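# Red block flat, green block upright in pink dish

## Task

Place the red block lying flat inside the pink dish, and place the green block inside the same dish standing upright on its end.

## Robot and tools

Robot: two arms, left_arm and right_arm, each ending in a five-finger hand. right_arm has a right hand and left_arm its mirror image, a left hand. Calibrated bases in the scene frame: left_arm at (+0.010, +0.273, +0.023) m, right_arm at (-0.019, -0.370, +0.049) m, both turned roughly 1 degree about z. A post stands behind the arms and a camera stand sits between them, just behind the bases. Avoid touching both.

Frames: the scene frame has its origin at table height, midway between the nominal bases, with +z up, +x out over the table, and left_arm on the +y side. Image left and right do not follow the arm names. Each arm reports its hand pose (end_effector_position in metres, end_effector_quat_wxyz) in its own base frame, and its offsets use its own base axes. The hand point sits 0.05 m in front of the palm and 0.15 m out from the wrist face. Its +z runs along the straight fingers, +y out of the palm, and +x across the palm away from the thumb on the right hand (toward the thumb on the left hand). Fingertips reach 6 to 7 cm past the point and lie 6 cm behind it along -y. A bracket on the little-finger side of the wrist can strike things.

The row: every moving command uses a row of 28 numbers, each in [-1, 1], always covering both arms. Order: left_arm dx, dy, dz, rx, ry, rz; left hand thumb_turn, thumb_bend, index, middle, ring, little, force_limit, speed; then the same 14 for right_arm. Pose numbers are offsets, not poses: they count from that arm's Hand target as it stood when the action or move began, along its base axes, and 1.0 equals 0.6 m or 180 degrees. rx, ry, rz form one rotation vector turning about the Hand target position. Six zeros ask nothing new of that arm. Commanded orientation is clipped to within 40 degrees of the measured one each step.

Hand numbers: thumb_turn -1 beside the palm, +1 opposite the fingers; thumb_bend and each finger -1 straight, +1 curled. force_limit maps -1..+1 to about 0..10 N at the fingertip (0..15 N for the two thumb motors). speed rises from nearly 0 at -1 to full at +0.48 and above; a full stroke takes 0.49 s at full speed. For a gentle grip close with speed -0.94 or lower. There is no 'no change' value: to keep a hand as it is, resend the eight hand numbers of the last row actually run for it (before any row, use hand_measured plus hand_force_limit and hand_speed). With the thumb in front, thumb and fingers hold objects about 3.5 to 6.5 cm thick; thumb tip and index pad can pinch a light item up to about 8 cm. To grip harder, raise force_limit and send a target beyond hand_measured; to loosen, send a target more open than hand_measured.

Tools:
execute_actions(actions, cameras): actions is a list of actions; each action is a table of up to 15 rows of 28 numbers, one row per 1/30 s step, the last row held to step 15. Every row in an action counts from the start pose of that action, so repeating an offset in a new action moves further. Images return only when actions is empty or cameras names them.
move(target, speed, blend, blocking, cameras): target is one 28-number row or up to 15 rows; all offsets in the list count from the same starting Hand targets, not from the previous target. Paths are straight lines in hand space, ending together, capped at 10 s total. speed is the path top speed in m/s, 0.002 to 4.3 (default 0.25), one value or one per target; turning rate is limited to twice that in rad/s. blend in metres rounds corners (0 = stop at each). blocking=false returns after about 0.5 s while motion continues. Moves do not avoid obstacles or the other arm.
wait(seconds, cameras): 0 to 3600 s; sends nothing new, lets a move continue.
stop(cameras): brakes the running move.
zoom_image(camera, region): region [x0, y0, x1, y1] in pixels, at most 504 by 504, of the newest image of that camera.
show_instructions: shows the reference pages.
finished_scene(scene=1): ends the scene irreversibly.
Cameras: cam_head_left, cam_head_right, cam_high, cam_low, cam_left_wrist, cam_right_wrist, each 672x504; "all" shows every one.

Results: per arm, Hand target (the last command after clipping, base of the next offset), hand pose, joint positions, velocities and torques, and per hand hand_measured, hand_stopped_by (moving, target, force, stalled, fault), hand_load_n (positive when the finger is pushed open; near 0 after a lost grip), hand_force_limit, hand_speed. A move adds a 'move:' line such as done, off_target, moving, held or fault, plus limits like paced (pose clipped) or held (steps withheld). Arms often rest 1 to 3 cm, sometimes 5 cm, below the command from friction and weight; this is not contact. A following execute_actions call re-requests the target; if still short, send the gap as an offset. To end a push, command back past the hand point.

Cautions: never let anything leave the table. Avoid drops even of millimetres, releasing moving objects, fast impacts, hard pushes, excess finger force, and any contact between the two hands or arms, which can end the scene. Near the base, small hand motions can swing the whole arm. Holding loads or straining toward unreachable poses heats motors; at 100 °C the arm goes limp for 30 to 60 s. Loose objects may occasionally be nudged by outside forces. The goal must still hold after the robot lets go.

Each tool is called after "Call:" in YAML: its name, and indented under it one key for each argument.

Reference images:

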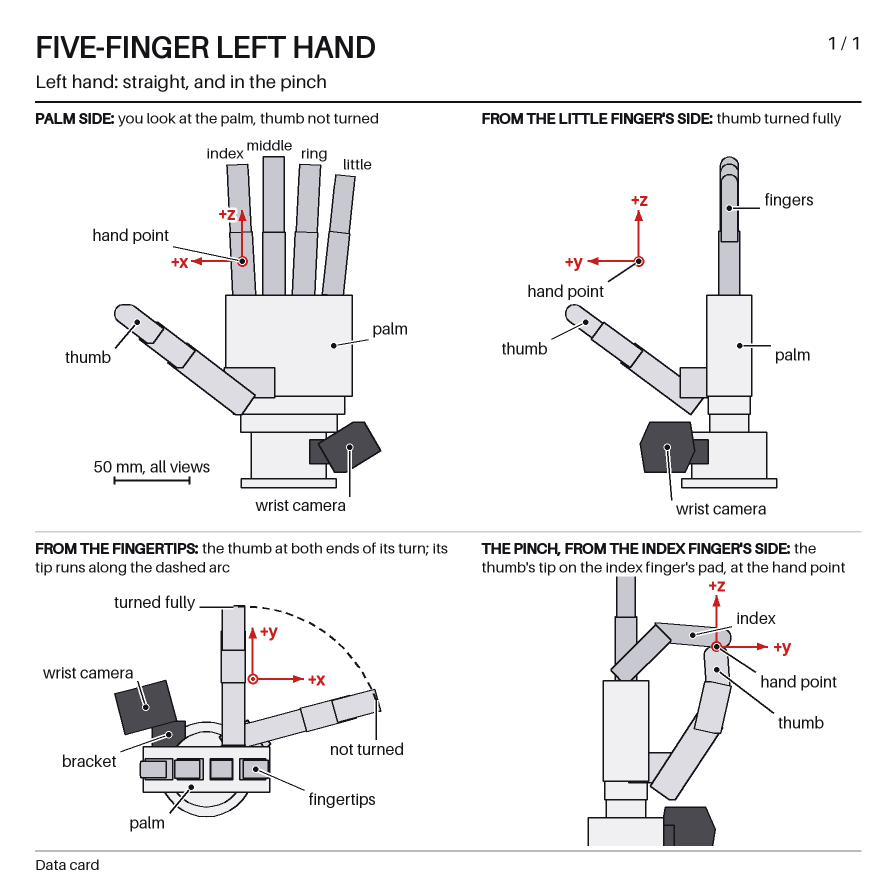

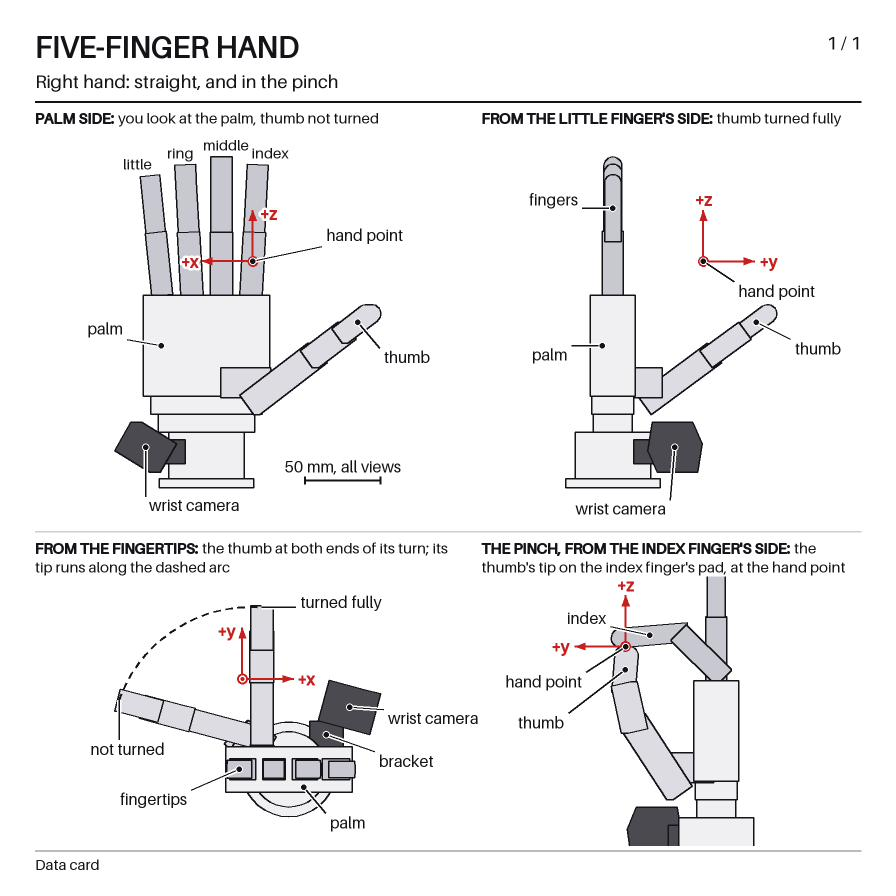

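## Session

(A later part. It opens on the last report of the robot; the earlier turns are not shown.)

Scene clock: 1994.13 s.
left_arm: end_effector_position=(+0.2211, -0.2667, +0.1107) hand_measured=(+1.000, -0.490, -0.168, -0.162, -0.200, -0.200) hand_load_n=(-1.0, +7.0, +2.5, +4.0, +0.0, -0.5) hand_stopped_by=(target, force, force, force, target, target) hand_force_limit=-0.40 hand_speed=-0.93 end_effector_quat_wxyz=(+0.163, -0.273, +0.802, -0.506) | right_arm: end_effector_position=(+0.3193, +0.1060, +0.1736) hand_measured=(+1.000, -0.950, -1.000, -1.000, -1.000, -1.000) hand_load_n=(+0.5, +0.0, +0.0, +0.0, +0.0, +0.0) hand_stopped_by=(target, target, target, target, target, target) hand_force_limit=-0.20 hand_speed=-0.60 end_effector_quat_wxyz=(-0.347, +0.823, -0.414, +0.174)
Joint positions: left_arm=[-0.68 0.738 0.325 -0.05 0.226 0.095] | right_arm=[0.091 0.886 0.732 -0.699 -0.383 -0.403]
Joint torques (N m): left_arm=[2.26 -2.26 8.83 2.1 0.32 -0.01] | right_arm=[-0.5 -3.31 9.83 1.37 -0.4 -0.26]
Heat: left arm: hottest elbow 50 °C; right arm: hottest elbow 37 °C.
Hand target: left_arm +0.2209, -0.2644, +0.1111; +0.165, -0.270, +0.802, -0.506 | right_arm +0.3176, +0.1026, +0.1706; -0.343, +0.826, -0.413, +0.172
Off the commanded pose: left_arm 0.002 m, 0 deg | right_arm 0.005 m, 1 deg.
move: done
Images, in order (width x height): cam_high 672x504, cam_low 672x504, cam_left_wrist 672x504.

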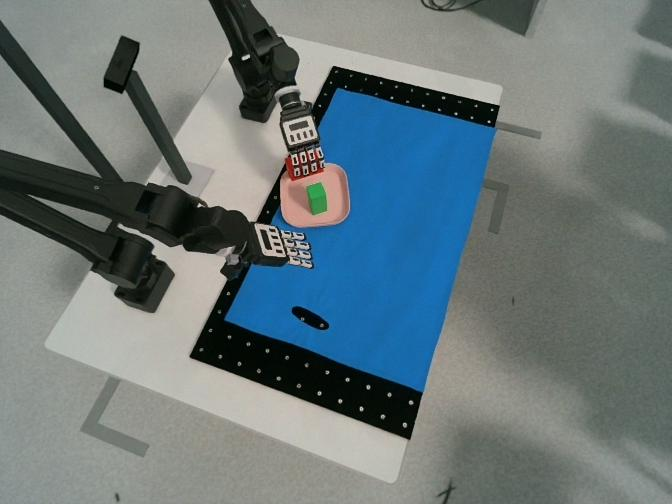

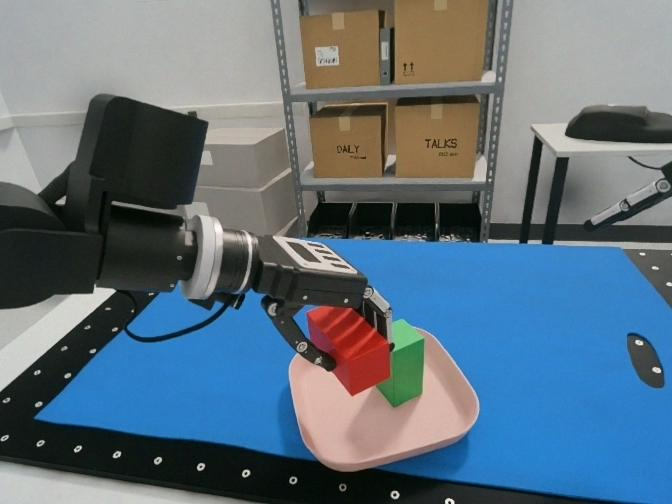

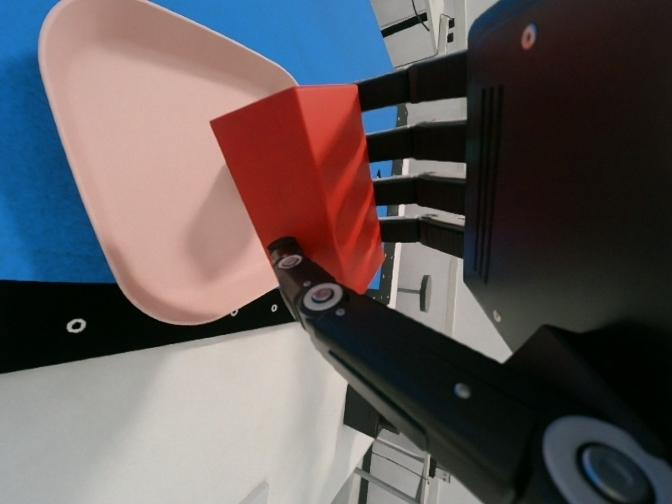

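Call:
move:
  target: [0.011,-0.0177,-0.04,0,0,0,1,-0.2,0.0,0.0,-0.2,-0.2,-0.4,-0.93,0,0,0,0,0,0,1,-0.95,-1,-1,-1,-1,-0.2,-0.6]
  speed: 0.08
  cameras: ["cam_left_wrist","cam_low","cam_high"]

Call:
zoom_image:
  camera: "cam_low"
  region: [260, 250, 500, 490]

Call:
zoom_image:
  camera: "cam_high"
  region: [260, 140, 370, 250]

Scene clock: 2021.13 s.
left_arm: end_effector_position=(+0.2260, -0.2714, +0.0835) hand_measured=(+1.000, -0.490, -0.168, -0.162, -0.200, -0.200) hand_load_n=(-1.0, +7.0, +2.5, +4.0, +0.0, +0.0) hand_stopped_by=(target, force, force, force, target, target) hand_force_limit=-0.40 hand_speed=-0.93 end_effector_quat_wxyz=(+0.160, -0.275, +0.806, -0.498) | right_arm: end_effector_position=(+0.3193, +0.1060, +0.1736) hand_measured=(+1.000, -0.950, -1.000, -1.000, -1.000, -1.000) hand_load_n=(+0.5, +0.0, +0.0, +0.0, +0.0, +0.0) hand_stopped_by=(target, target, target, target, target, target) hand_force_limit=-0.20 hand_speed=-0.60 end_effector_quat_wxyz=(-0.347, +0.823, -0.414, +0.174)
Joint positions: left_arm=[-0.686 0.846 0.295 0.07 0.217 0.095] | right_arm=[0.091 0.886 0.732 -0.699 -0.383 -0.403]
Joint torques (N m): left_arm=[0.97 -1.96 8.35 3.54 -0.01 -0.04] | right_arm=[-0.26 -3.49 9.77 1.31 -0.41 -0.26]
Heat: left arm: hottest elbow 48 °C; right arm: hottest elbow 37 °C.
Hand target: left_arm +0.2273, -0.2750, +0.0869; +0.165, -0.270, +0.802, -0.506 | right_arm +0.3176, +0.1026, +0.1706; -0.343, +0.826, -0.413, +0.172
Off the commanded pose: left_arm 0.005 m, 1 deg | right_arm 0.005 m, 1 deg.
move: done
Images, in order (width x height): cam_high 672x504, cam_low 672x504, cam_left_wrist 672x504.

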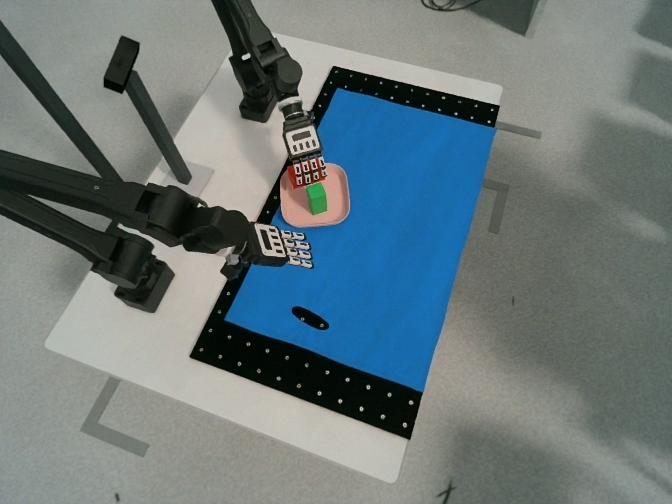

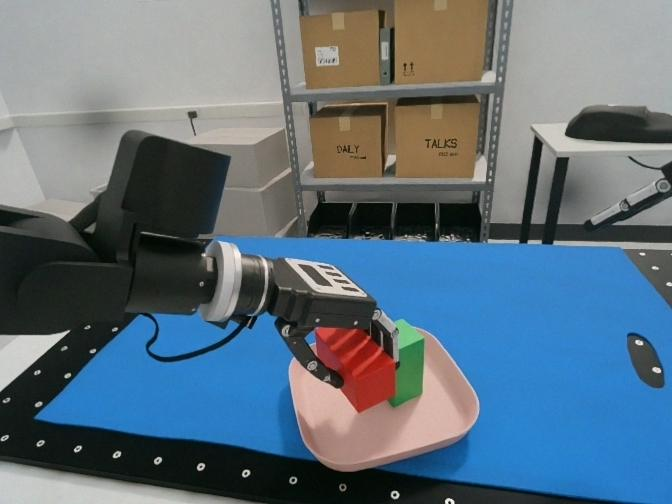

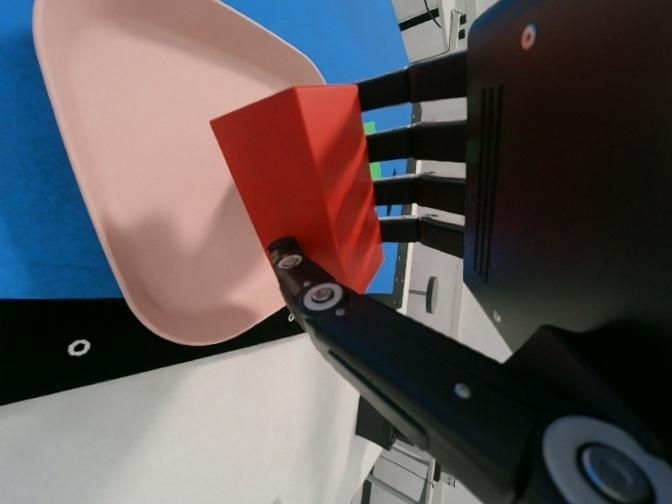

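Scaled by 2.100.

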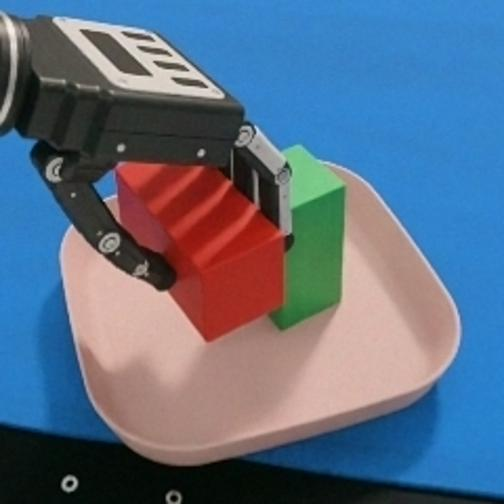

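Scaled by 4.582.

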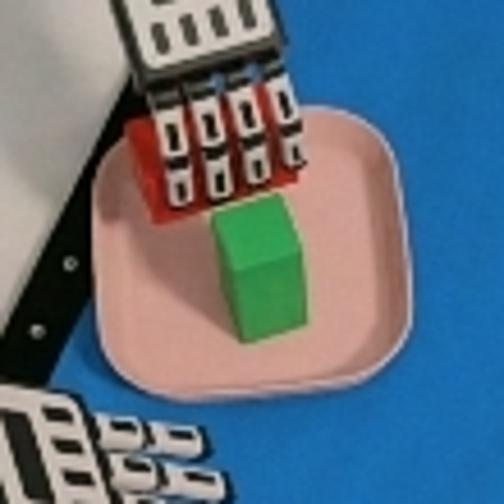

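Call:
move:
  target: [0.002,-0.0075,-0.0448,0,0,0,1,-0.2,0.0,0.0,-0.2,-0.2,-0.4,-0.93,0,0,0,0,0,0,1,-0.95,-1,-1,-1,-1,-0.2,-0.6]
  speed: 0.03
  cameras: ["cam_high","cam_low"]

Scene clock: 2036.90 s.
left_arm: end_effector_position=(+0.2283, -0.2762, +0.0580) hand_measured=(+1.000, -0.490, -0.168, -0.162, -0.200, -0.200) hand_load_n=(-0.5, +7.0, +2.5, +3.5, +0.0, +0.0) hand_stopped_by=(target, force, force, force, target, target) hand_force_limit=-0.40 hand_speed=-0.93 end_effector_quat_wxyz=(+0.163, -0.273, +0.806, -0.499) | right_arm: end_effector_position=(+0.3193, +0.1060, +0.1736) hand_measured=(+1.000, -0.950, -1.000, -1.000, -1.000, -1.000) hand_load_n=(+0.0, +0.0, +0.0, +0.0, +0.0, +0.0) hand_stopped_by=(target, target, target, target, target, target) hand_force_limit=-0.20 hand_speed=-0.60 end_effector_quat_wxyz=(-0.347, +0.823, -0.414, +0.174)
Joint positions: left_arm=[-0.699 0.957 0.256 0.225 0.206 0.095] | right_arm=[0.091 0.886 0.732 -0.699 -0.383 -0.403]
Joint torques (N m): left_arm=[1.14 -2.67 7.69 3.6 0.04 -0.14] | right_arm=[-0.38 -3.25 9.88 1.36 -0.39 -0.27]
Heat: left arm: hottest elbow 48 °C; right arm: hottest elbow 37 °C.
Hand target: left_arm +0.2285, -0.2795, +0.0601; +0.165, -0.270, +0.802, -0.506 | right_arm +0.3176, +0.1026, +0.1706; -0.343, +0.826, -0.413, +0.172
Off the commanded pose: left_arm 0.004 m, 1 deg | right_arm 0.005 m, 1 deg.
move: done

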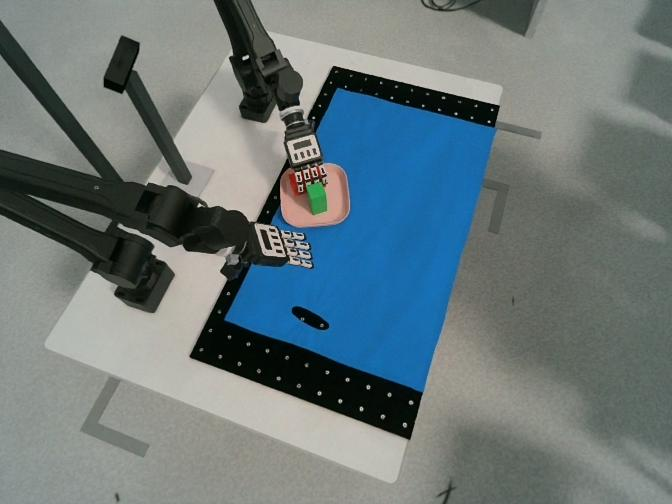

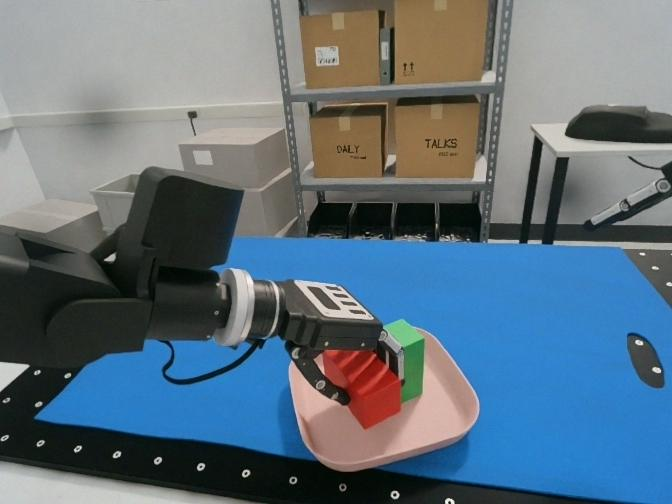

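Call:
zoom_image:
  camera: "cam_low"
  region: [270, 290, 490, 480]

Call:
zoom_image:
  camera: "cam_high"
  region: [260, 140, 370, 240]

Scaled by 2.291.

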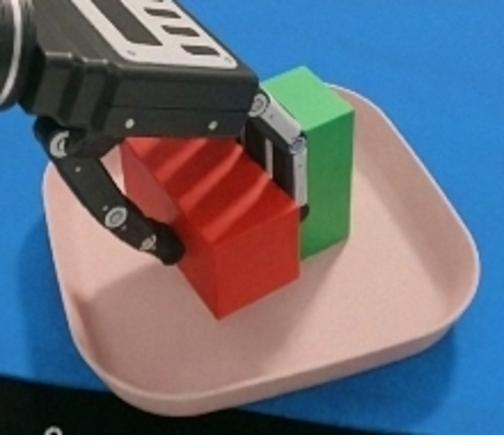

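Scaled by 4.582.

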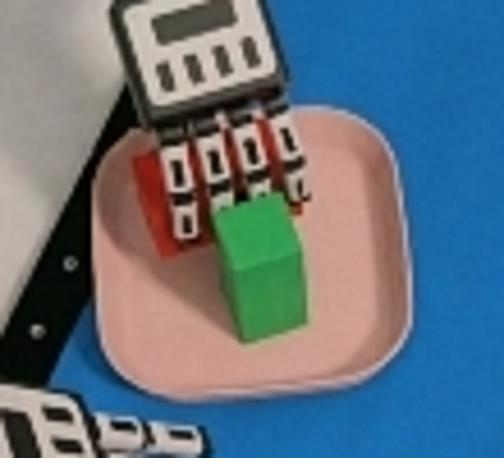

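Call:
move:
  target: [0,0,-0.0335,0,0,0,1,-0.2,0.0,0.0,-0.2,-0.2,-0.4,-0.93,0,0,0,0,0,0,1,-0.95,-1,-1,-1,-1,-0.2,-0.6]
  speed: 0.03
  cameras: ["cam_high","cam_low"]

Call:
zoom_image:
  camera: "cam_low"
  region: [270, 290, 490, 480]

Call:
zoom_image:
  camera: "cam_high"
  region: [260, 140, 370, 240]

Scene clock: 2060.17 s.
left_arm: end_effector_position=(+0.2284, -0.2762, +0.0376) hand_measured=(+1.000, -0.490, -0.168, -0.162, -0.200, -0.200) hand_load_n=(-0.5, +7.0, +3.0, +4.0, +0.0, +0.0) hand_stopped_by=(target, force, force, force, target, target) hand_force_limit=-0.40 hand_speed=-0.93 end_effector_quat_wxyz=(+0.163, -0.273, +0.807, -0.499) | right_arm: end_effector_position=(+0.3193, +0.1060, +0.1736) hand_measured=(+1.000, -0.950, -1.000, -1.000, -1.000, -1.000) hand_load_n=(+0.0, +0.0, +0.0, +0.0, +0.0, +0.0) hand_stopped_by=(target, target, target, target, target, target) hand_force_limit=-0.20 hand_speed=-0.60 end_effector_quat_wxyz=(-0.347, +0.823, -0.414, +0.174)
Joint positions: left_arm=[-0.699 1.048 0.225 0.345 0.206 0.095] | right_arm=[0.091 0.886 0.732 -0.699 -0.383 -0.403]
Joint torques (N m): left_arm=[0.79 -3.02 6.8 3.48 0 -0.18] | right_arm=[-0.5 -3.25 9.81 1.33 -0.39 -0.27]
Heat: left arm: hottest elbow 47 °C; right arm: hottest elbow 37 °C.
Hand target: left_arm +0.2285, -0.2795, +0.0399; +0.165, -0.270, +0.802, -0.506 | right_arm +0.3176, +0.1026, +0.1706; -0.343, +0.826, -0.413, +0.172
Off the commanded pose: left_arm 0.004 m, 1 deg | right_arm 0.005 m, 1 deg.
move: done

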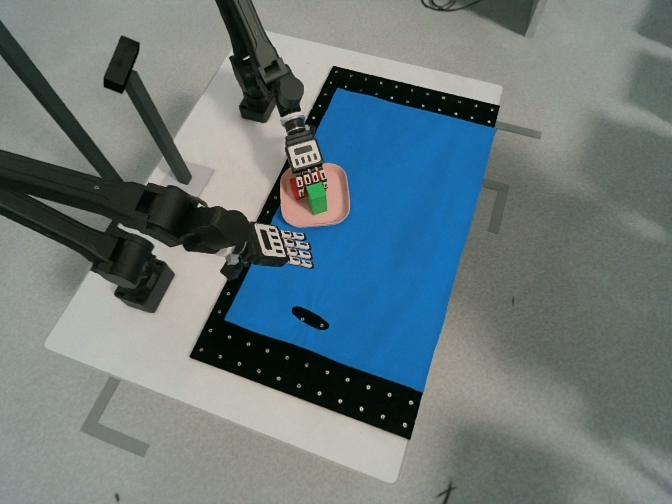

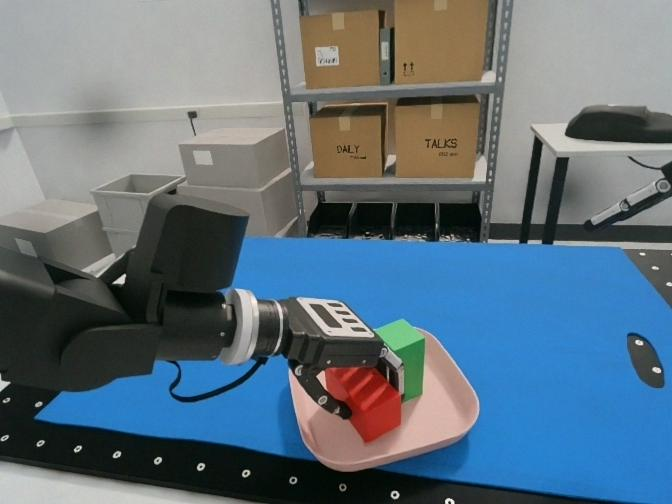

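Scaled by 2.291.

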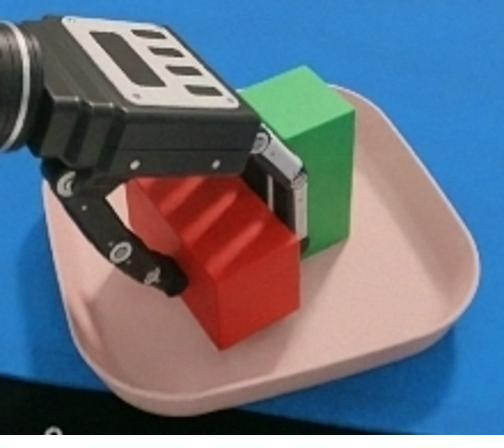

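Scaled by 4.582.

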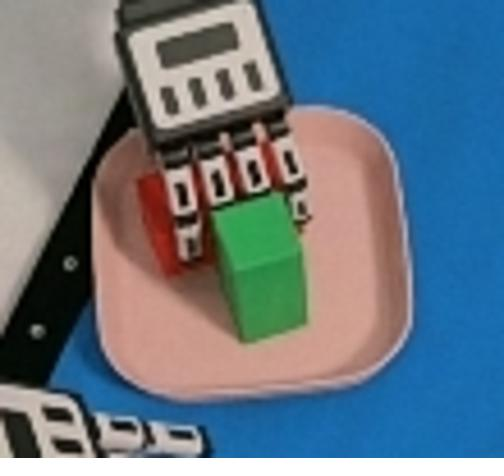

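Call:
move:
  target: [0,0,-0.0225,0,0,0,1,-0.2,0.0,0.0,-0.2,-0.2,-0.4,-0.93,0,0,0,0,0,0,1,-0.95,-1,-1,-1,-1,-0.2,-0.6]
  speed: 0.02
  cameras: ["cam_high","cam_low"]

Call:
zoom_image:
  camera: "cam_low"
  region: [270, 290, 490, 480]

Call:
zoom_image:
  camera: "cam_high"
  region: [260, 140, 370, 240]

Scene clock: 2064.87 s.
left_arm: end_effector_position=(+0.2301, -0.2777, +0.0268) hand_measured=(+1.000, -0.490, -0.168, -0.162, -0.200, -0.200) hand_load_n=(-0.5, +7.0, +2.5, +3.5, +0.0, +0.0) hand_stopped_by=(target, force, force, force, target, target) hand_force_limit=-0.40 hand_speed=-0.93 end_effector_quat_wxyz=(+0.164, -0.272, +0.805, -0.502) | right_arm: end_effector_position=(+0.3193, +0.1060, +0.1736) hand_measured=(+1.000, -0.950, -1.000, -1.000, -1.000, -1.000) hand_load_n=(+0.0, +0.0, +0.0, +0.0, +0.0, +0.0) hand_stopped_by=(target, target, target, target, target, target) hand_force_limit=-0.20 hand_speed=-0.60 end_effector_quat_wxyz=(-0.347, +0.823, -0.414, +0.174)
Joint positions: left_arm=[-0.699 1.115 0.21 0.436 0.206 0.094] | right_arm=[0.091 0.886 0.732 -0.699 -0.383 -0.403]
Joint torques (N m): left_arm=[1.03 -3.14 6.04 3.48 0.01 -0.13] | right_arm=[-0.26 -3.14 9.78 1.39 -0.4 -0.25]
Heat: left arm: hottest elbow 47 °C; right arm: hottest elbow 37 °C.
Hand target: left_arm +0.2286, -0.2796, +0.0266; +0.165, -0.270, +0.802, -0.506 | right_arm +0.3176, +0.1026, +0.1706; -0.343, +0.826, -0.413, +0.172
Off the commanded pose: left_arm 0.002 m, 1 deg | right_arm 0.005 m, 1 deg.
move: done

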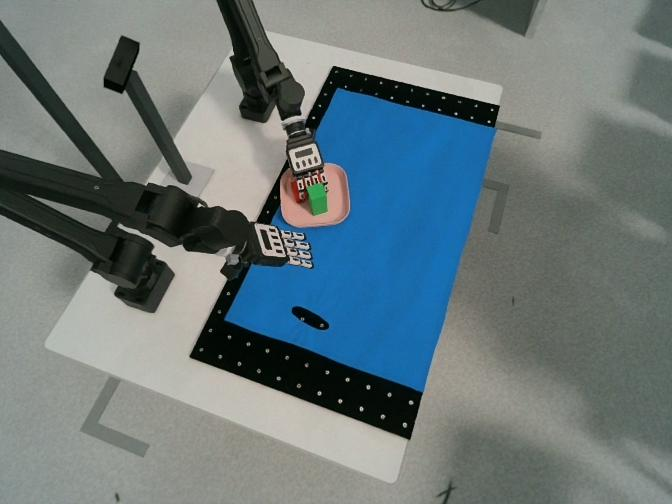

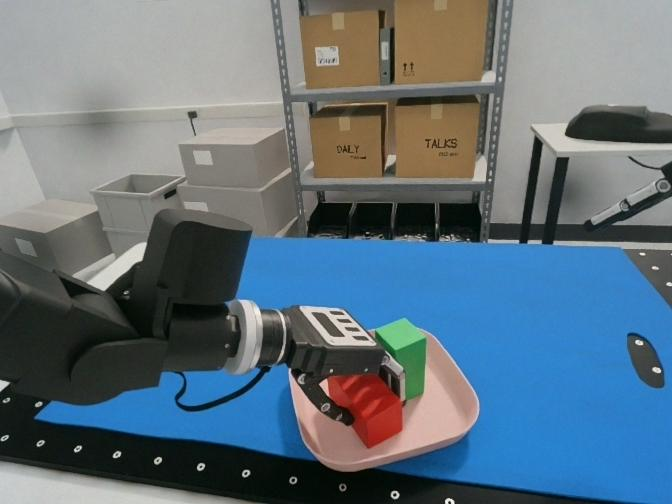

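Scaled by 2.291.

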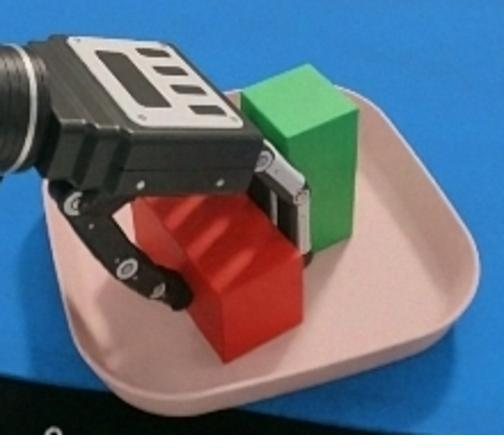

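Scaled by 4.582.

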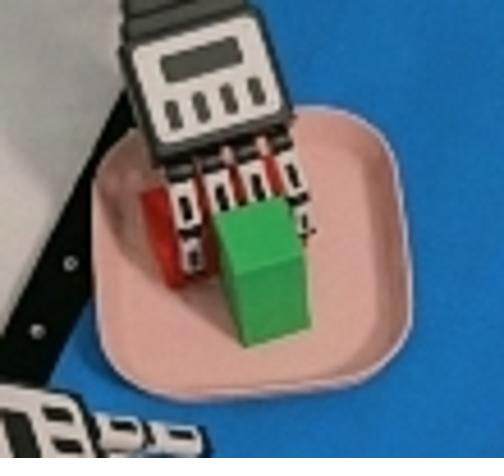

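Call:
move:
  target:
    - [-0.007,0.0105,0.003,0,0,0,1,-0.2,0.0,0.0,-0.2,-0.2,-0.4,-0.93,0,0,0,0,0,0,1,-0.95,-1,-1,-1,-1,-0.2,-0.6]
  speed: 0.02
  cameras: ["cam_high","cam_low"]

Call:
zoom_image:
  camera: "cam_low"
  region: [270, 290, 490, 480]

Call:
zoom_image:
  camera: "cam_high"
  region: [260, 140, 370, 240]

Scene clock: 2070.67 s.
left_arm: end_effector_position=(+0.2260, -0.2743, +0.0266) hand_measured=(+1.000, -0.490, -0.168, -0.162, -0.200, -0.200) hand_load_n=(-1.0, +7.0, +3.0, +4.0, +0.0, +0.0) hand_stopped_by=(target, force, force, force, target, target) hand_force_limit=-0.40 hand_speed=-0.93 end_effector_quat_wxyz=(+0.165, -0.271, +0.804, -0.503) | right_arm: end_effector_position=(+0.3193, +0.1060, +0.1736) hand_measured=(+1.000, -0.950, -1.000, -1.000, -1.000, -1.000) hand_load_n=(+0.0, +0.0, +0.0, +0.0, +0.0, +0.0) hand_stopped_by=(target, target, target, target, target, target) hand_force_limit=-0.20 hand_speed=-0.60 end_effector_quat_wxyz=(-0.347, +0.823, -0.414, +0.174)
Joint positions: left_arm=[-0.699 1.094 0.194 0.436 0.206 0.094] | right_arm=[0.091 0.886 0.732 -0.699 -0.383 -0.403]
Joint torques (N m): left_arm=[1.55 -4.78 6.22 2.35 0.31 -0.13] | right_arm=[-0.56 -3.02 9.78 1.32 -0.4 -0.27]
Heat: left arm: hottest elbow 47 °C; right arm: hottest elbow 37 °C.
Hand target: left_arm +0.2243, -0.2732, +0.0283; +0.165, -0.270, +0.802, -0.506 | right_arm +0.3176, +0.1026, +0.1706; -0.343, +0.826, -0.413, +0.172
Off the commanded pose: left_arm 0.003 m, 0 deg | right_arm 0.005 m, 1 deg.
move: done

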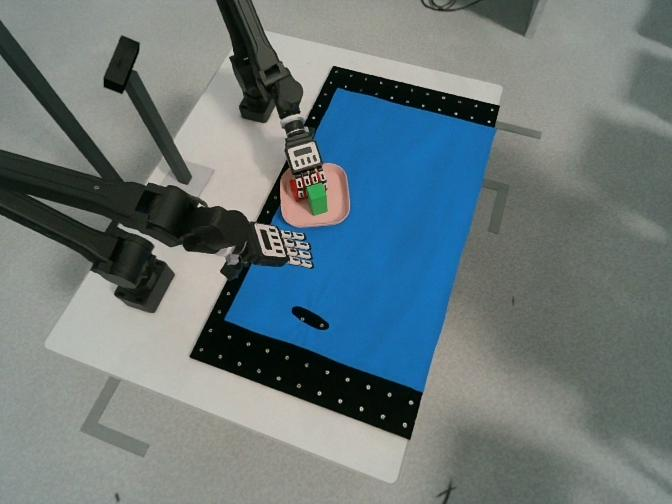

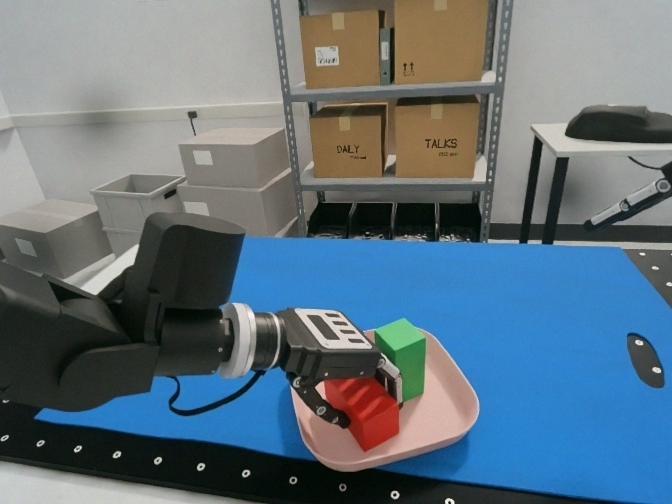

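Scaled by 2.291.

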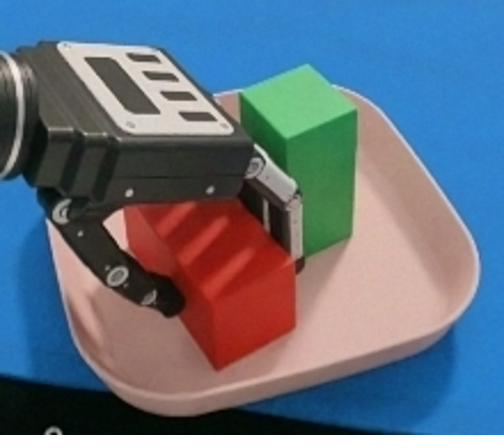

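Scaled by 4.582.

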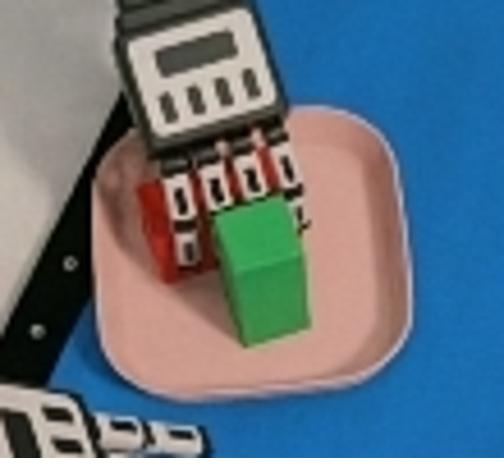

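Call:
move:
  target:
    - [0,0,-0.018,0,0,0,1,-0.2,0.0,0.0,-0.2,-0.2,-0.4,-0.93,0,0,0,0,0,0,1,-0.95,-1,-1,-1,-1,-0.2,-0.6]
  speed: 0.02
  cameras: ["cam_high","cam_low"]

Call:
zoom_image:
  camera: "cam_low"
  region: [270, 290, 490, 480]

Scene clock: 2075.70 s.
left_arm: end_effector_position=(+0.2290, -0.2774, +0.0261) hand_measured=(+1.000, -0.490, -0.168, -0.162, -0.200, -0.200) hand_load_n=(-1.5, +6.0, +3.0, +4.5, +0.0, +0.0) hand_stopped_by=(target, force, force, force, target, target) hand_force_limit=-0.40 hand_speed=-0.93 end_effector_quat_wxyz=(+0.169, -0.268, +0.799, -0.512) | right_arm: end_effector_position=(+0.3193, +0.1060, +0.1736) hand_measured=(+1.000, -0.950, -1.000, -1.000, -1.000, -1.000) hand_load_n=(+0.0, +0.0, +0.0, +0.0, +0.0, +0.0) hand_stopped_by=(target, target, target, target, target, target) hand_force_limit=-0.20 hand_speed=-0.60 end_effector_quat_wxyz=(-0.347, +0.823, -0.414, +0.174)
Joint positions: left_arm=[-0.699 1.127 0.19 0.493 0.208 0.093] | right_arm=[0.091 0.886 0.732 -0.699 -0.383 -0.403]
Joint torques (N m): left_arm=[1.96 -2.08 5.2 3.04 0.27 -0.09] | right_arm=[-0.5 -3.37 9.81 1.43 -0.39 -0.27]
Heat: left arm: hottest elbow 46 °C; right arm: hottest elbow 37 °C.
Hand target: left_arm +0.2243, -0.2731, +0.0174; +0.165, -0.270, +0.802, -0.506 | right_arm +0.3176, +0.1026, +0.1706; -0.343, +0.826, -0.413, +0.172
Off the commanded pose: left_arm 0.011 m, 1 deg | right_arm 0.005 m, 1 deg.
move: off_target (left_arm)

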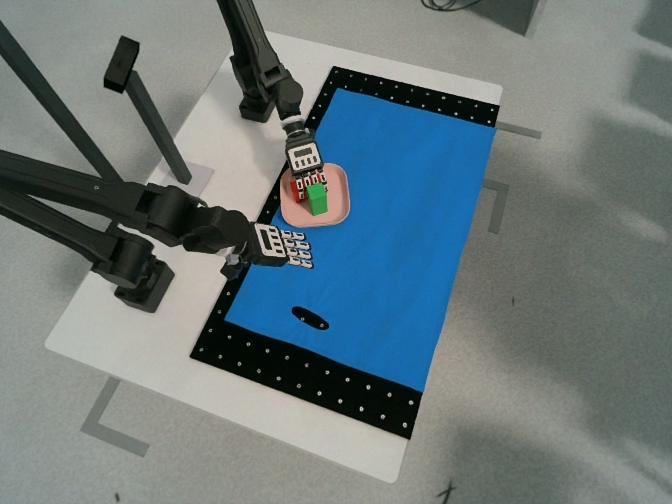

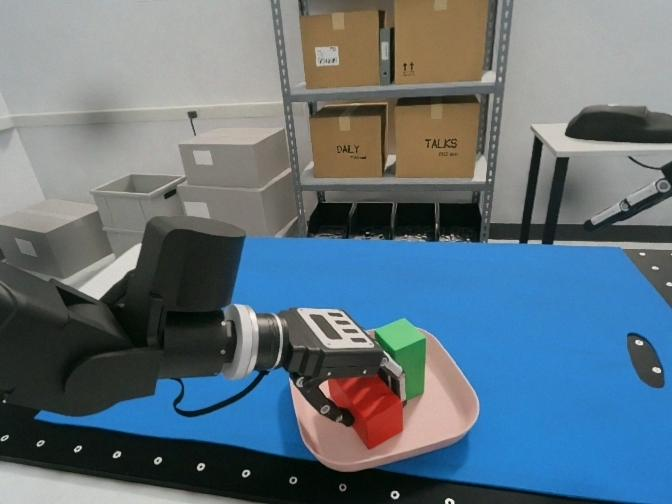

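Scaled by 2.291.

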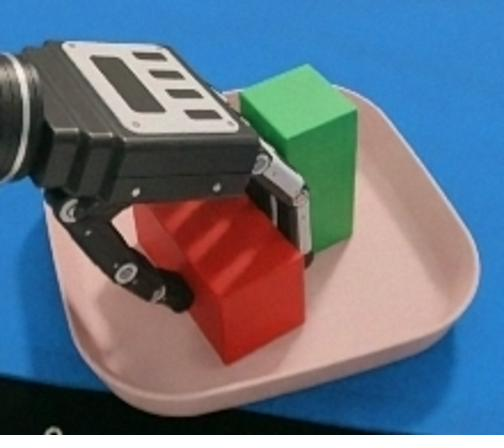

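Call:
execute_actions:
  actions: []

Call:
zoom_image:
  camera: "cam_low"
  region: [320, 370, 430, 460]

Scene clock: 2083.67 s.
left_arm: end_effector_position=(+0.2290, -0.2774, +0.0261) hand_measured=(+1.000, -0.490, -0.168, -0.162, -0.200, -0.200) hand_load_n=(-1.0, +6.0, +3.0, +4.5, +0.0, +0.0) hand_stopped_by=(target, force, force, force, target, target) hand_force_limit=-0.40 hand_speed=-0.93 end_effector_quat_wxyz=(+0.169, -0.268, +0.799, -0.512) | right_arm: end_effector_position=(+0.3193, +0.1060, +0.1736) hand_measured=(+1.000, -0.950, -1.000, -1.000, -1.000, -1.000) hand_load_n=(+0.0, +0.0, +0.0, +0.0, +0.0, +0.0) hand_stopped_by=(target, target, target, target, target, target) hand_force_limit=-0.20 hand_speed=-0.60 end_effector_quat_wxyz=(-0.347, +0.823, -0.414, +0.174)
Joint positions: left_arm=[-0.699 1.127 0.19 0.493 0.208 0.093] | right_arm=[0.091 0.886 0.732 -0.699 -0.383 -0.403]
Joint velocities: within noise
Joint torques (N m): left_arm=[1.55 -2.61 5.31 3.08 0.24 -0.09] | right_arm=[-0.56 -3.49 9.88 1.29 -0.38 -0.26]
Motor temperatures (°C): left_arm=[27 26 45 25 27 25] | right_arm=[25 26 37 24 26 26]
Heat: left arm: hottest elbow 45 °C; right arm: hottest elbow 37 °C.
Hand target: left_arm +0.2243, -0.2731, +0.0174; +0.165, -0.270, +0.802, -0.506 | right_arm +0.3176, +0.1026, +0.1706; -0.343, +0.826, -0.413, +0.172
Off the commanded pose: left_arm 0.011 m, 1 deg | right_arm 0.005 m, 1 deg.

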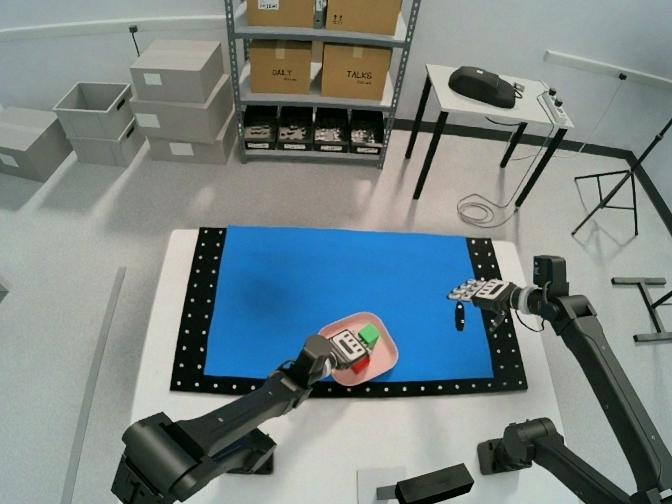

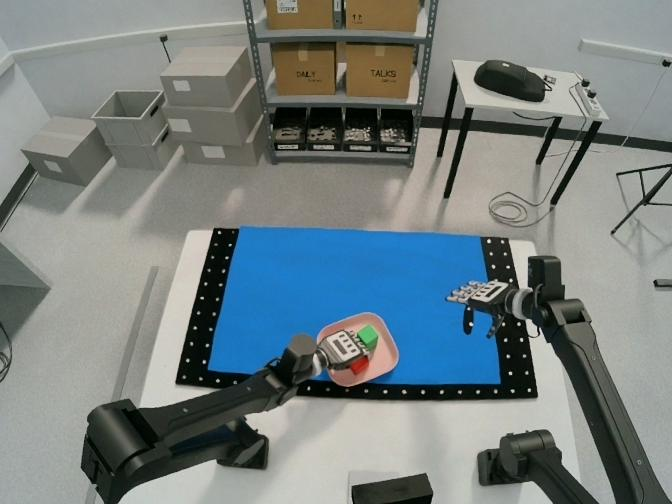

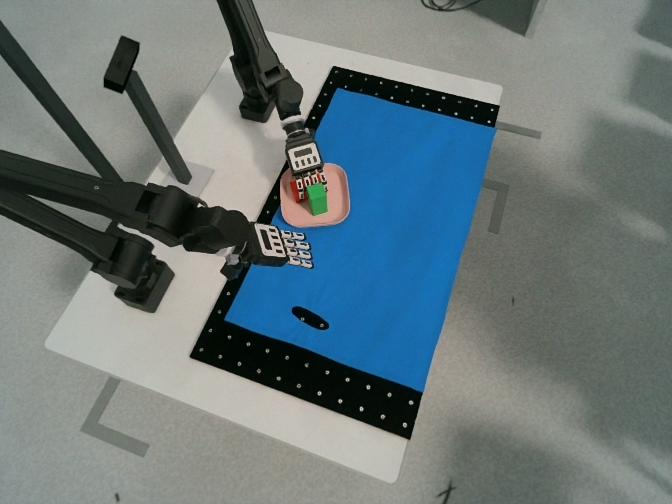

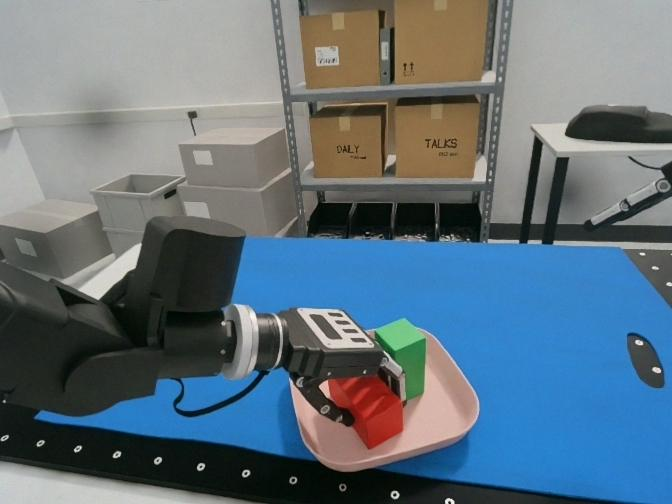

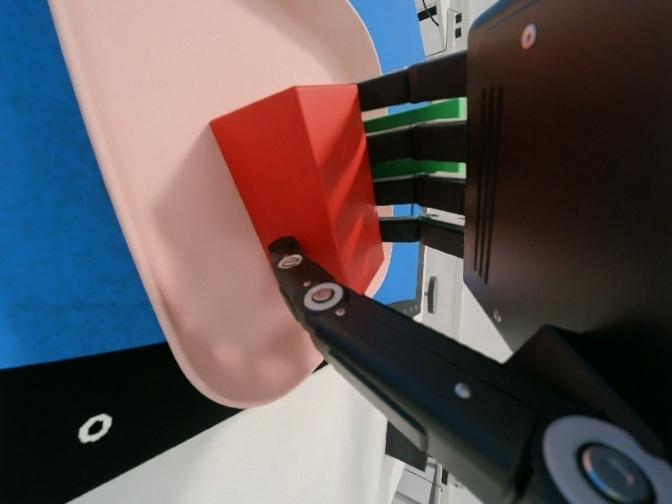

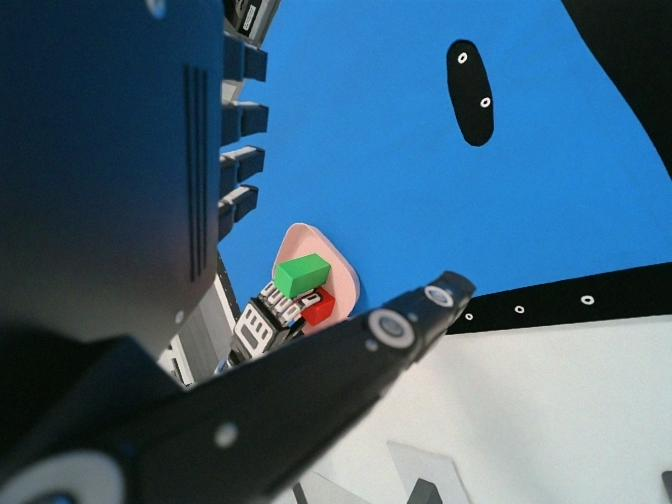

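Scaled by 4.582.

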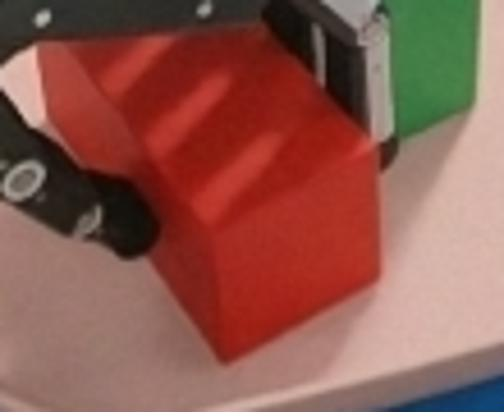

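Call:
zoom_image:
  camera: "cam_left_wrist"
  region: [160, 60, 400, 330]

Scaled by 1.867.

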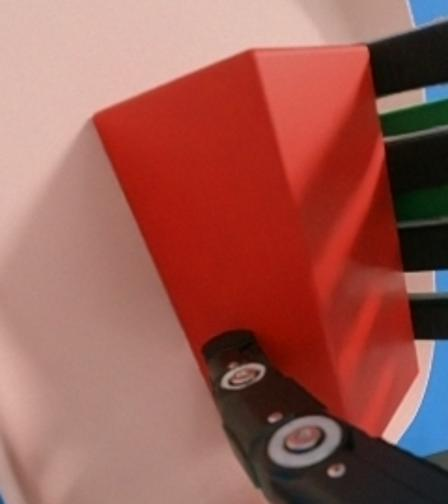

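Call:
move:
  target:
    - [-0.002,0.0035,0.018,0,0,0,1,-0.2,0.0,0.0,-0.2,-0.2,-0.4,-0.93,0,0,0,0,0,0,1,-0.95,-1,-1,-1,-1,-0.2,-0.6]
  speed: 0.02
  cameras: ["cam_high","cam_low","cam_left_wrist"]

Call:
zoom_image:
  camera: "cam_low"
  region: [270, 290, 490, 480]

Scene clock: 2091.90 s.
left_arm: end_effector_position=(+0.2242, -0.2737, +0.0275) hand_measured=(+1.000, -0.490, -0.168, -0.162, -0.200, -0.200) hand_load_n=(-1.0, +7.0, +3.0, +4.0, +0.0, +0.0) hand_stopped_by=(target, force, force, force, target, target) hand_force_limit=-0.40 hand_speed=-0.93 end_effector_quat_wxyz=(+0.164, -0.270, +0.803, -0.505) | right_arm: end_effector_position=(+0.3193, +0.1060, +0.1736) hand_measured=(+1.000, -0.950, -1.000, -1.000, -1.000, -1.000) hand_load_n=(+0.0, +0.0, +0.0, +0.0, +0.0, +0.0) hand_stopped_by=(target, target, target, target, target, target) hand_force_limit=-0.20 hand_speed=-0.60 end_effector_quat_wxyz=(-0.347, +0.823, -0.414, +0.174)
Joint positions: left_arm=[-0.699 1.085 0.19 0.432 0.21 0.093] | right_arm=[0.091 0.886 0.732 -0.699 -0.383 -0.403]
Joint torques (N m): left_arm=[2.14 -3.72 6.13 2.18 0.31 -0.09] | right_arm=[-0.38 -3.14 9.83 1.26 -0.4 -0.27]
Heat: left arm: hottest elbow 45 °C; right arm: hottest elbow 37 °C.
Hand target: left_arm +0.2231, -0.2711, +0.0283; +0.165, -0.270, +0.802, -0.506 | right_arm +0.3176, +0.1026, +0.1706; -0.343, +0.826, -0.413, +0.172
Off the commanded pose: left_arm 0.003 m, 0 deg | right_arm 0.005 m, 1 deg.
move: done

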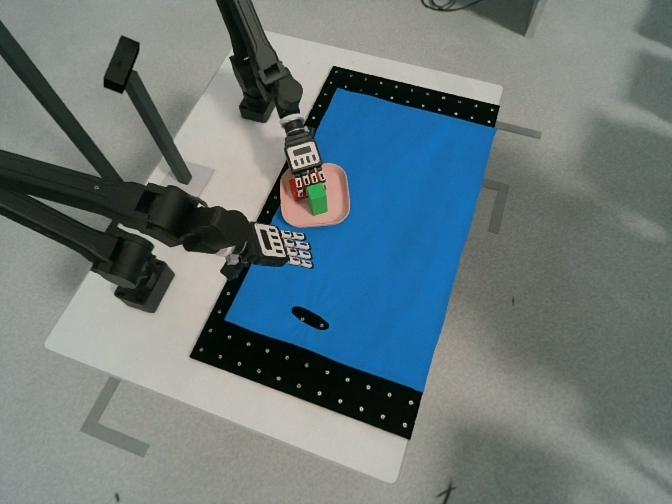

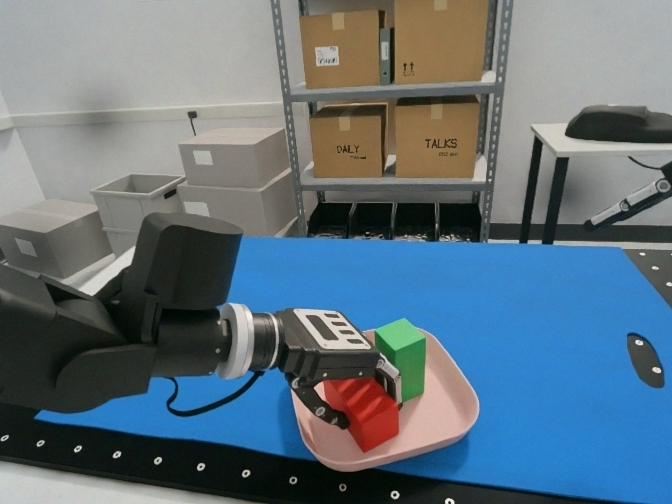

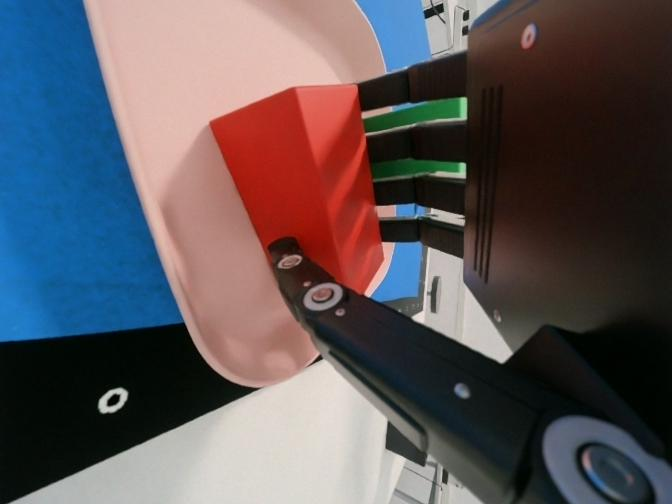

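Scaled by 2.291.

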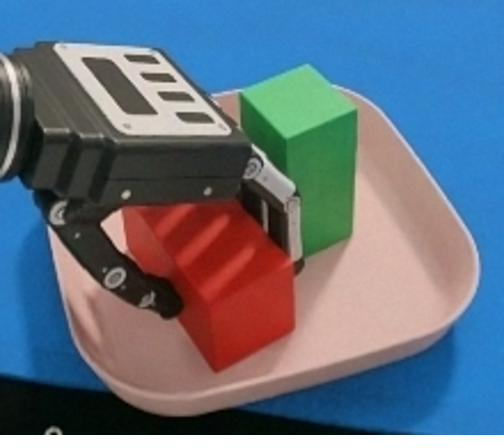

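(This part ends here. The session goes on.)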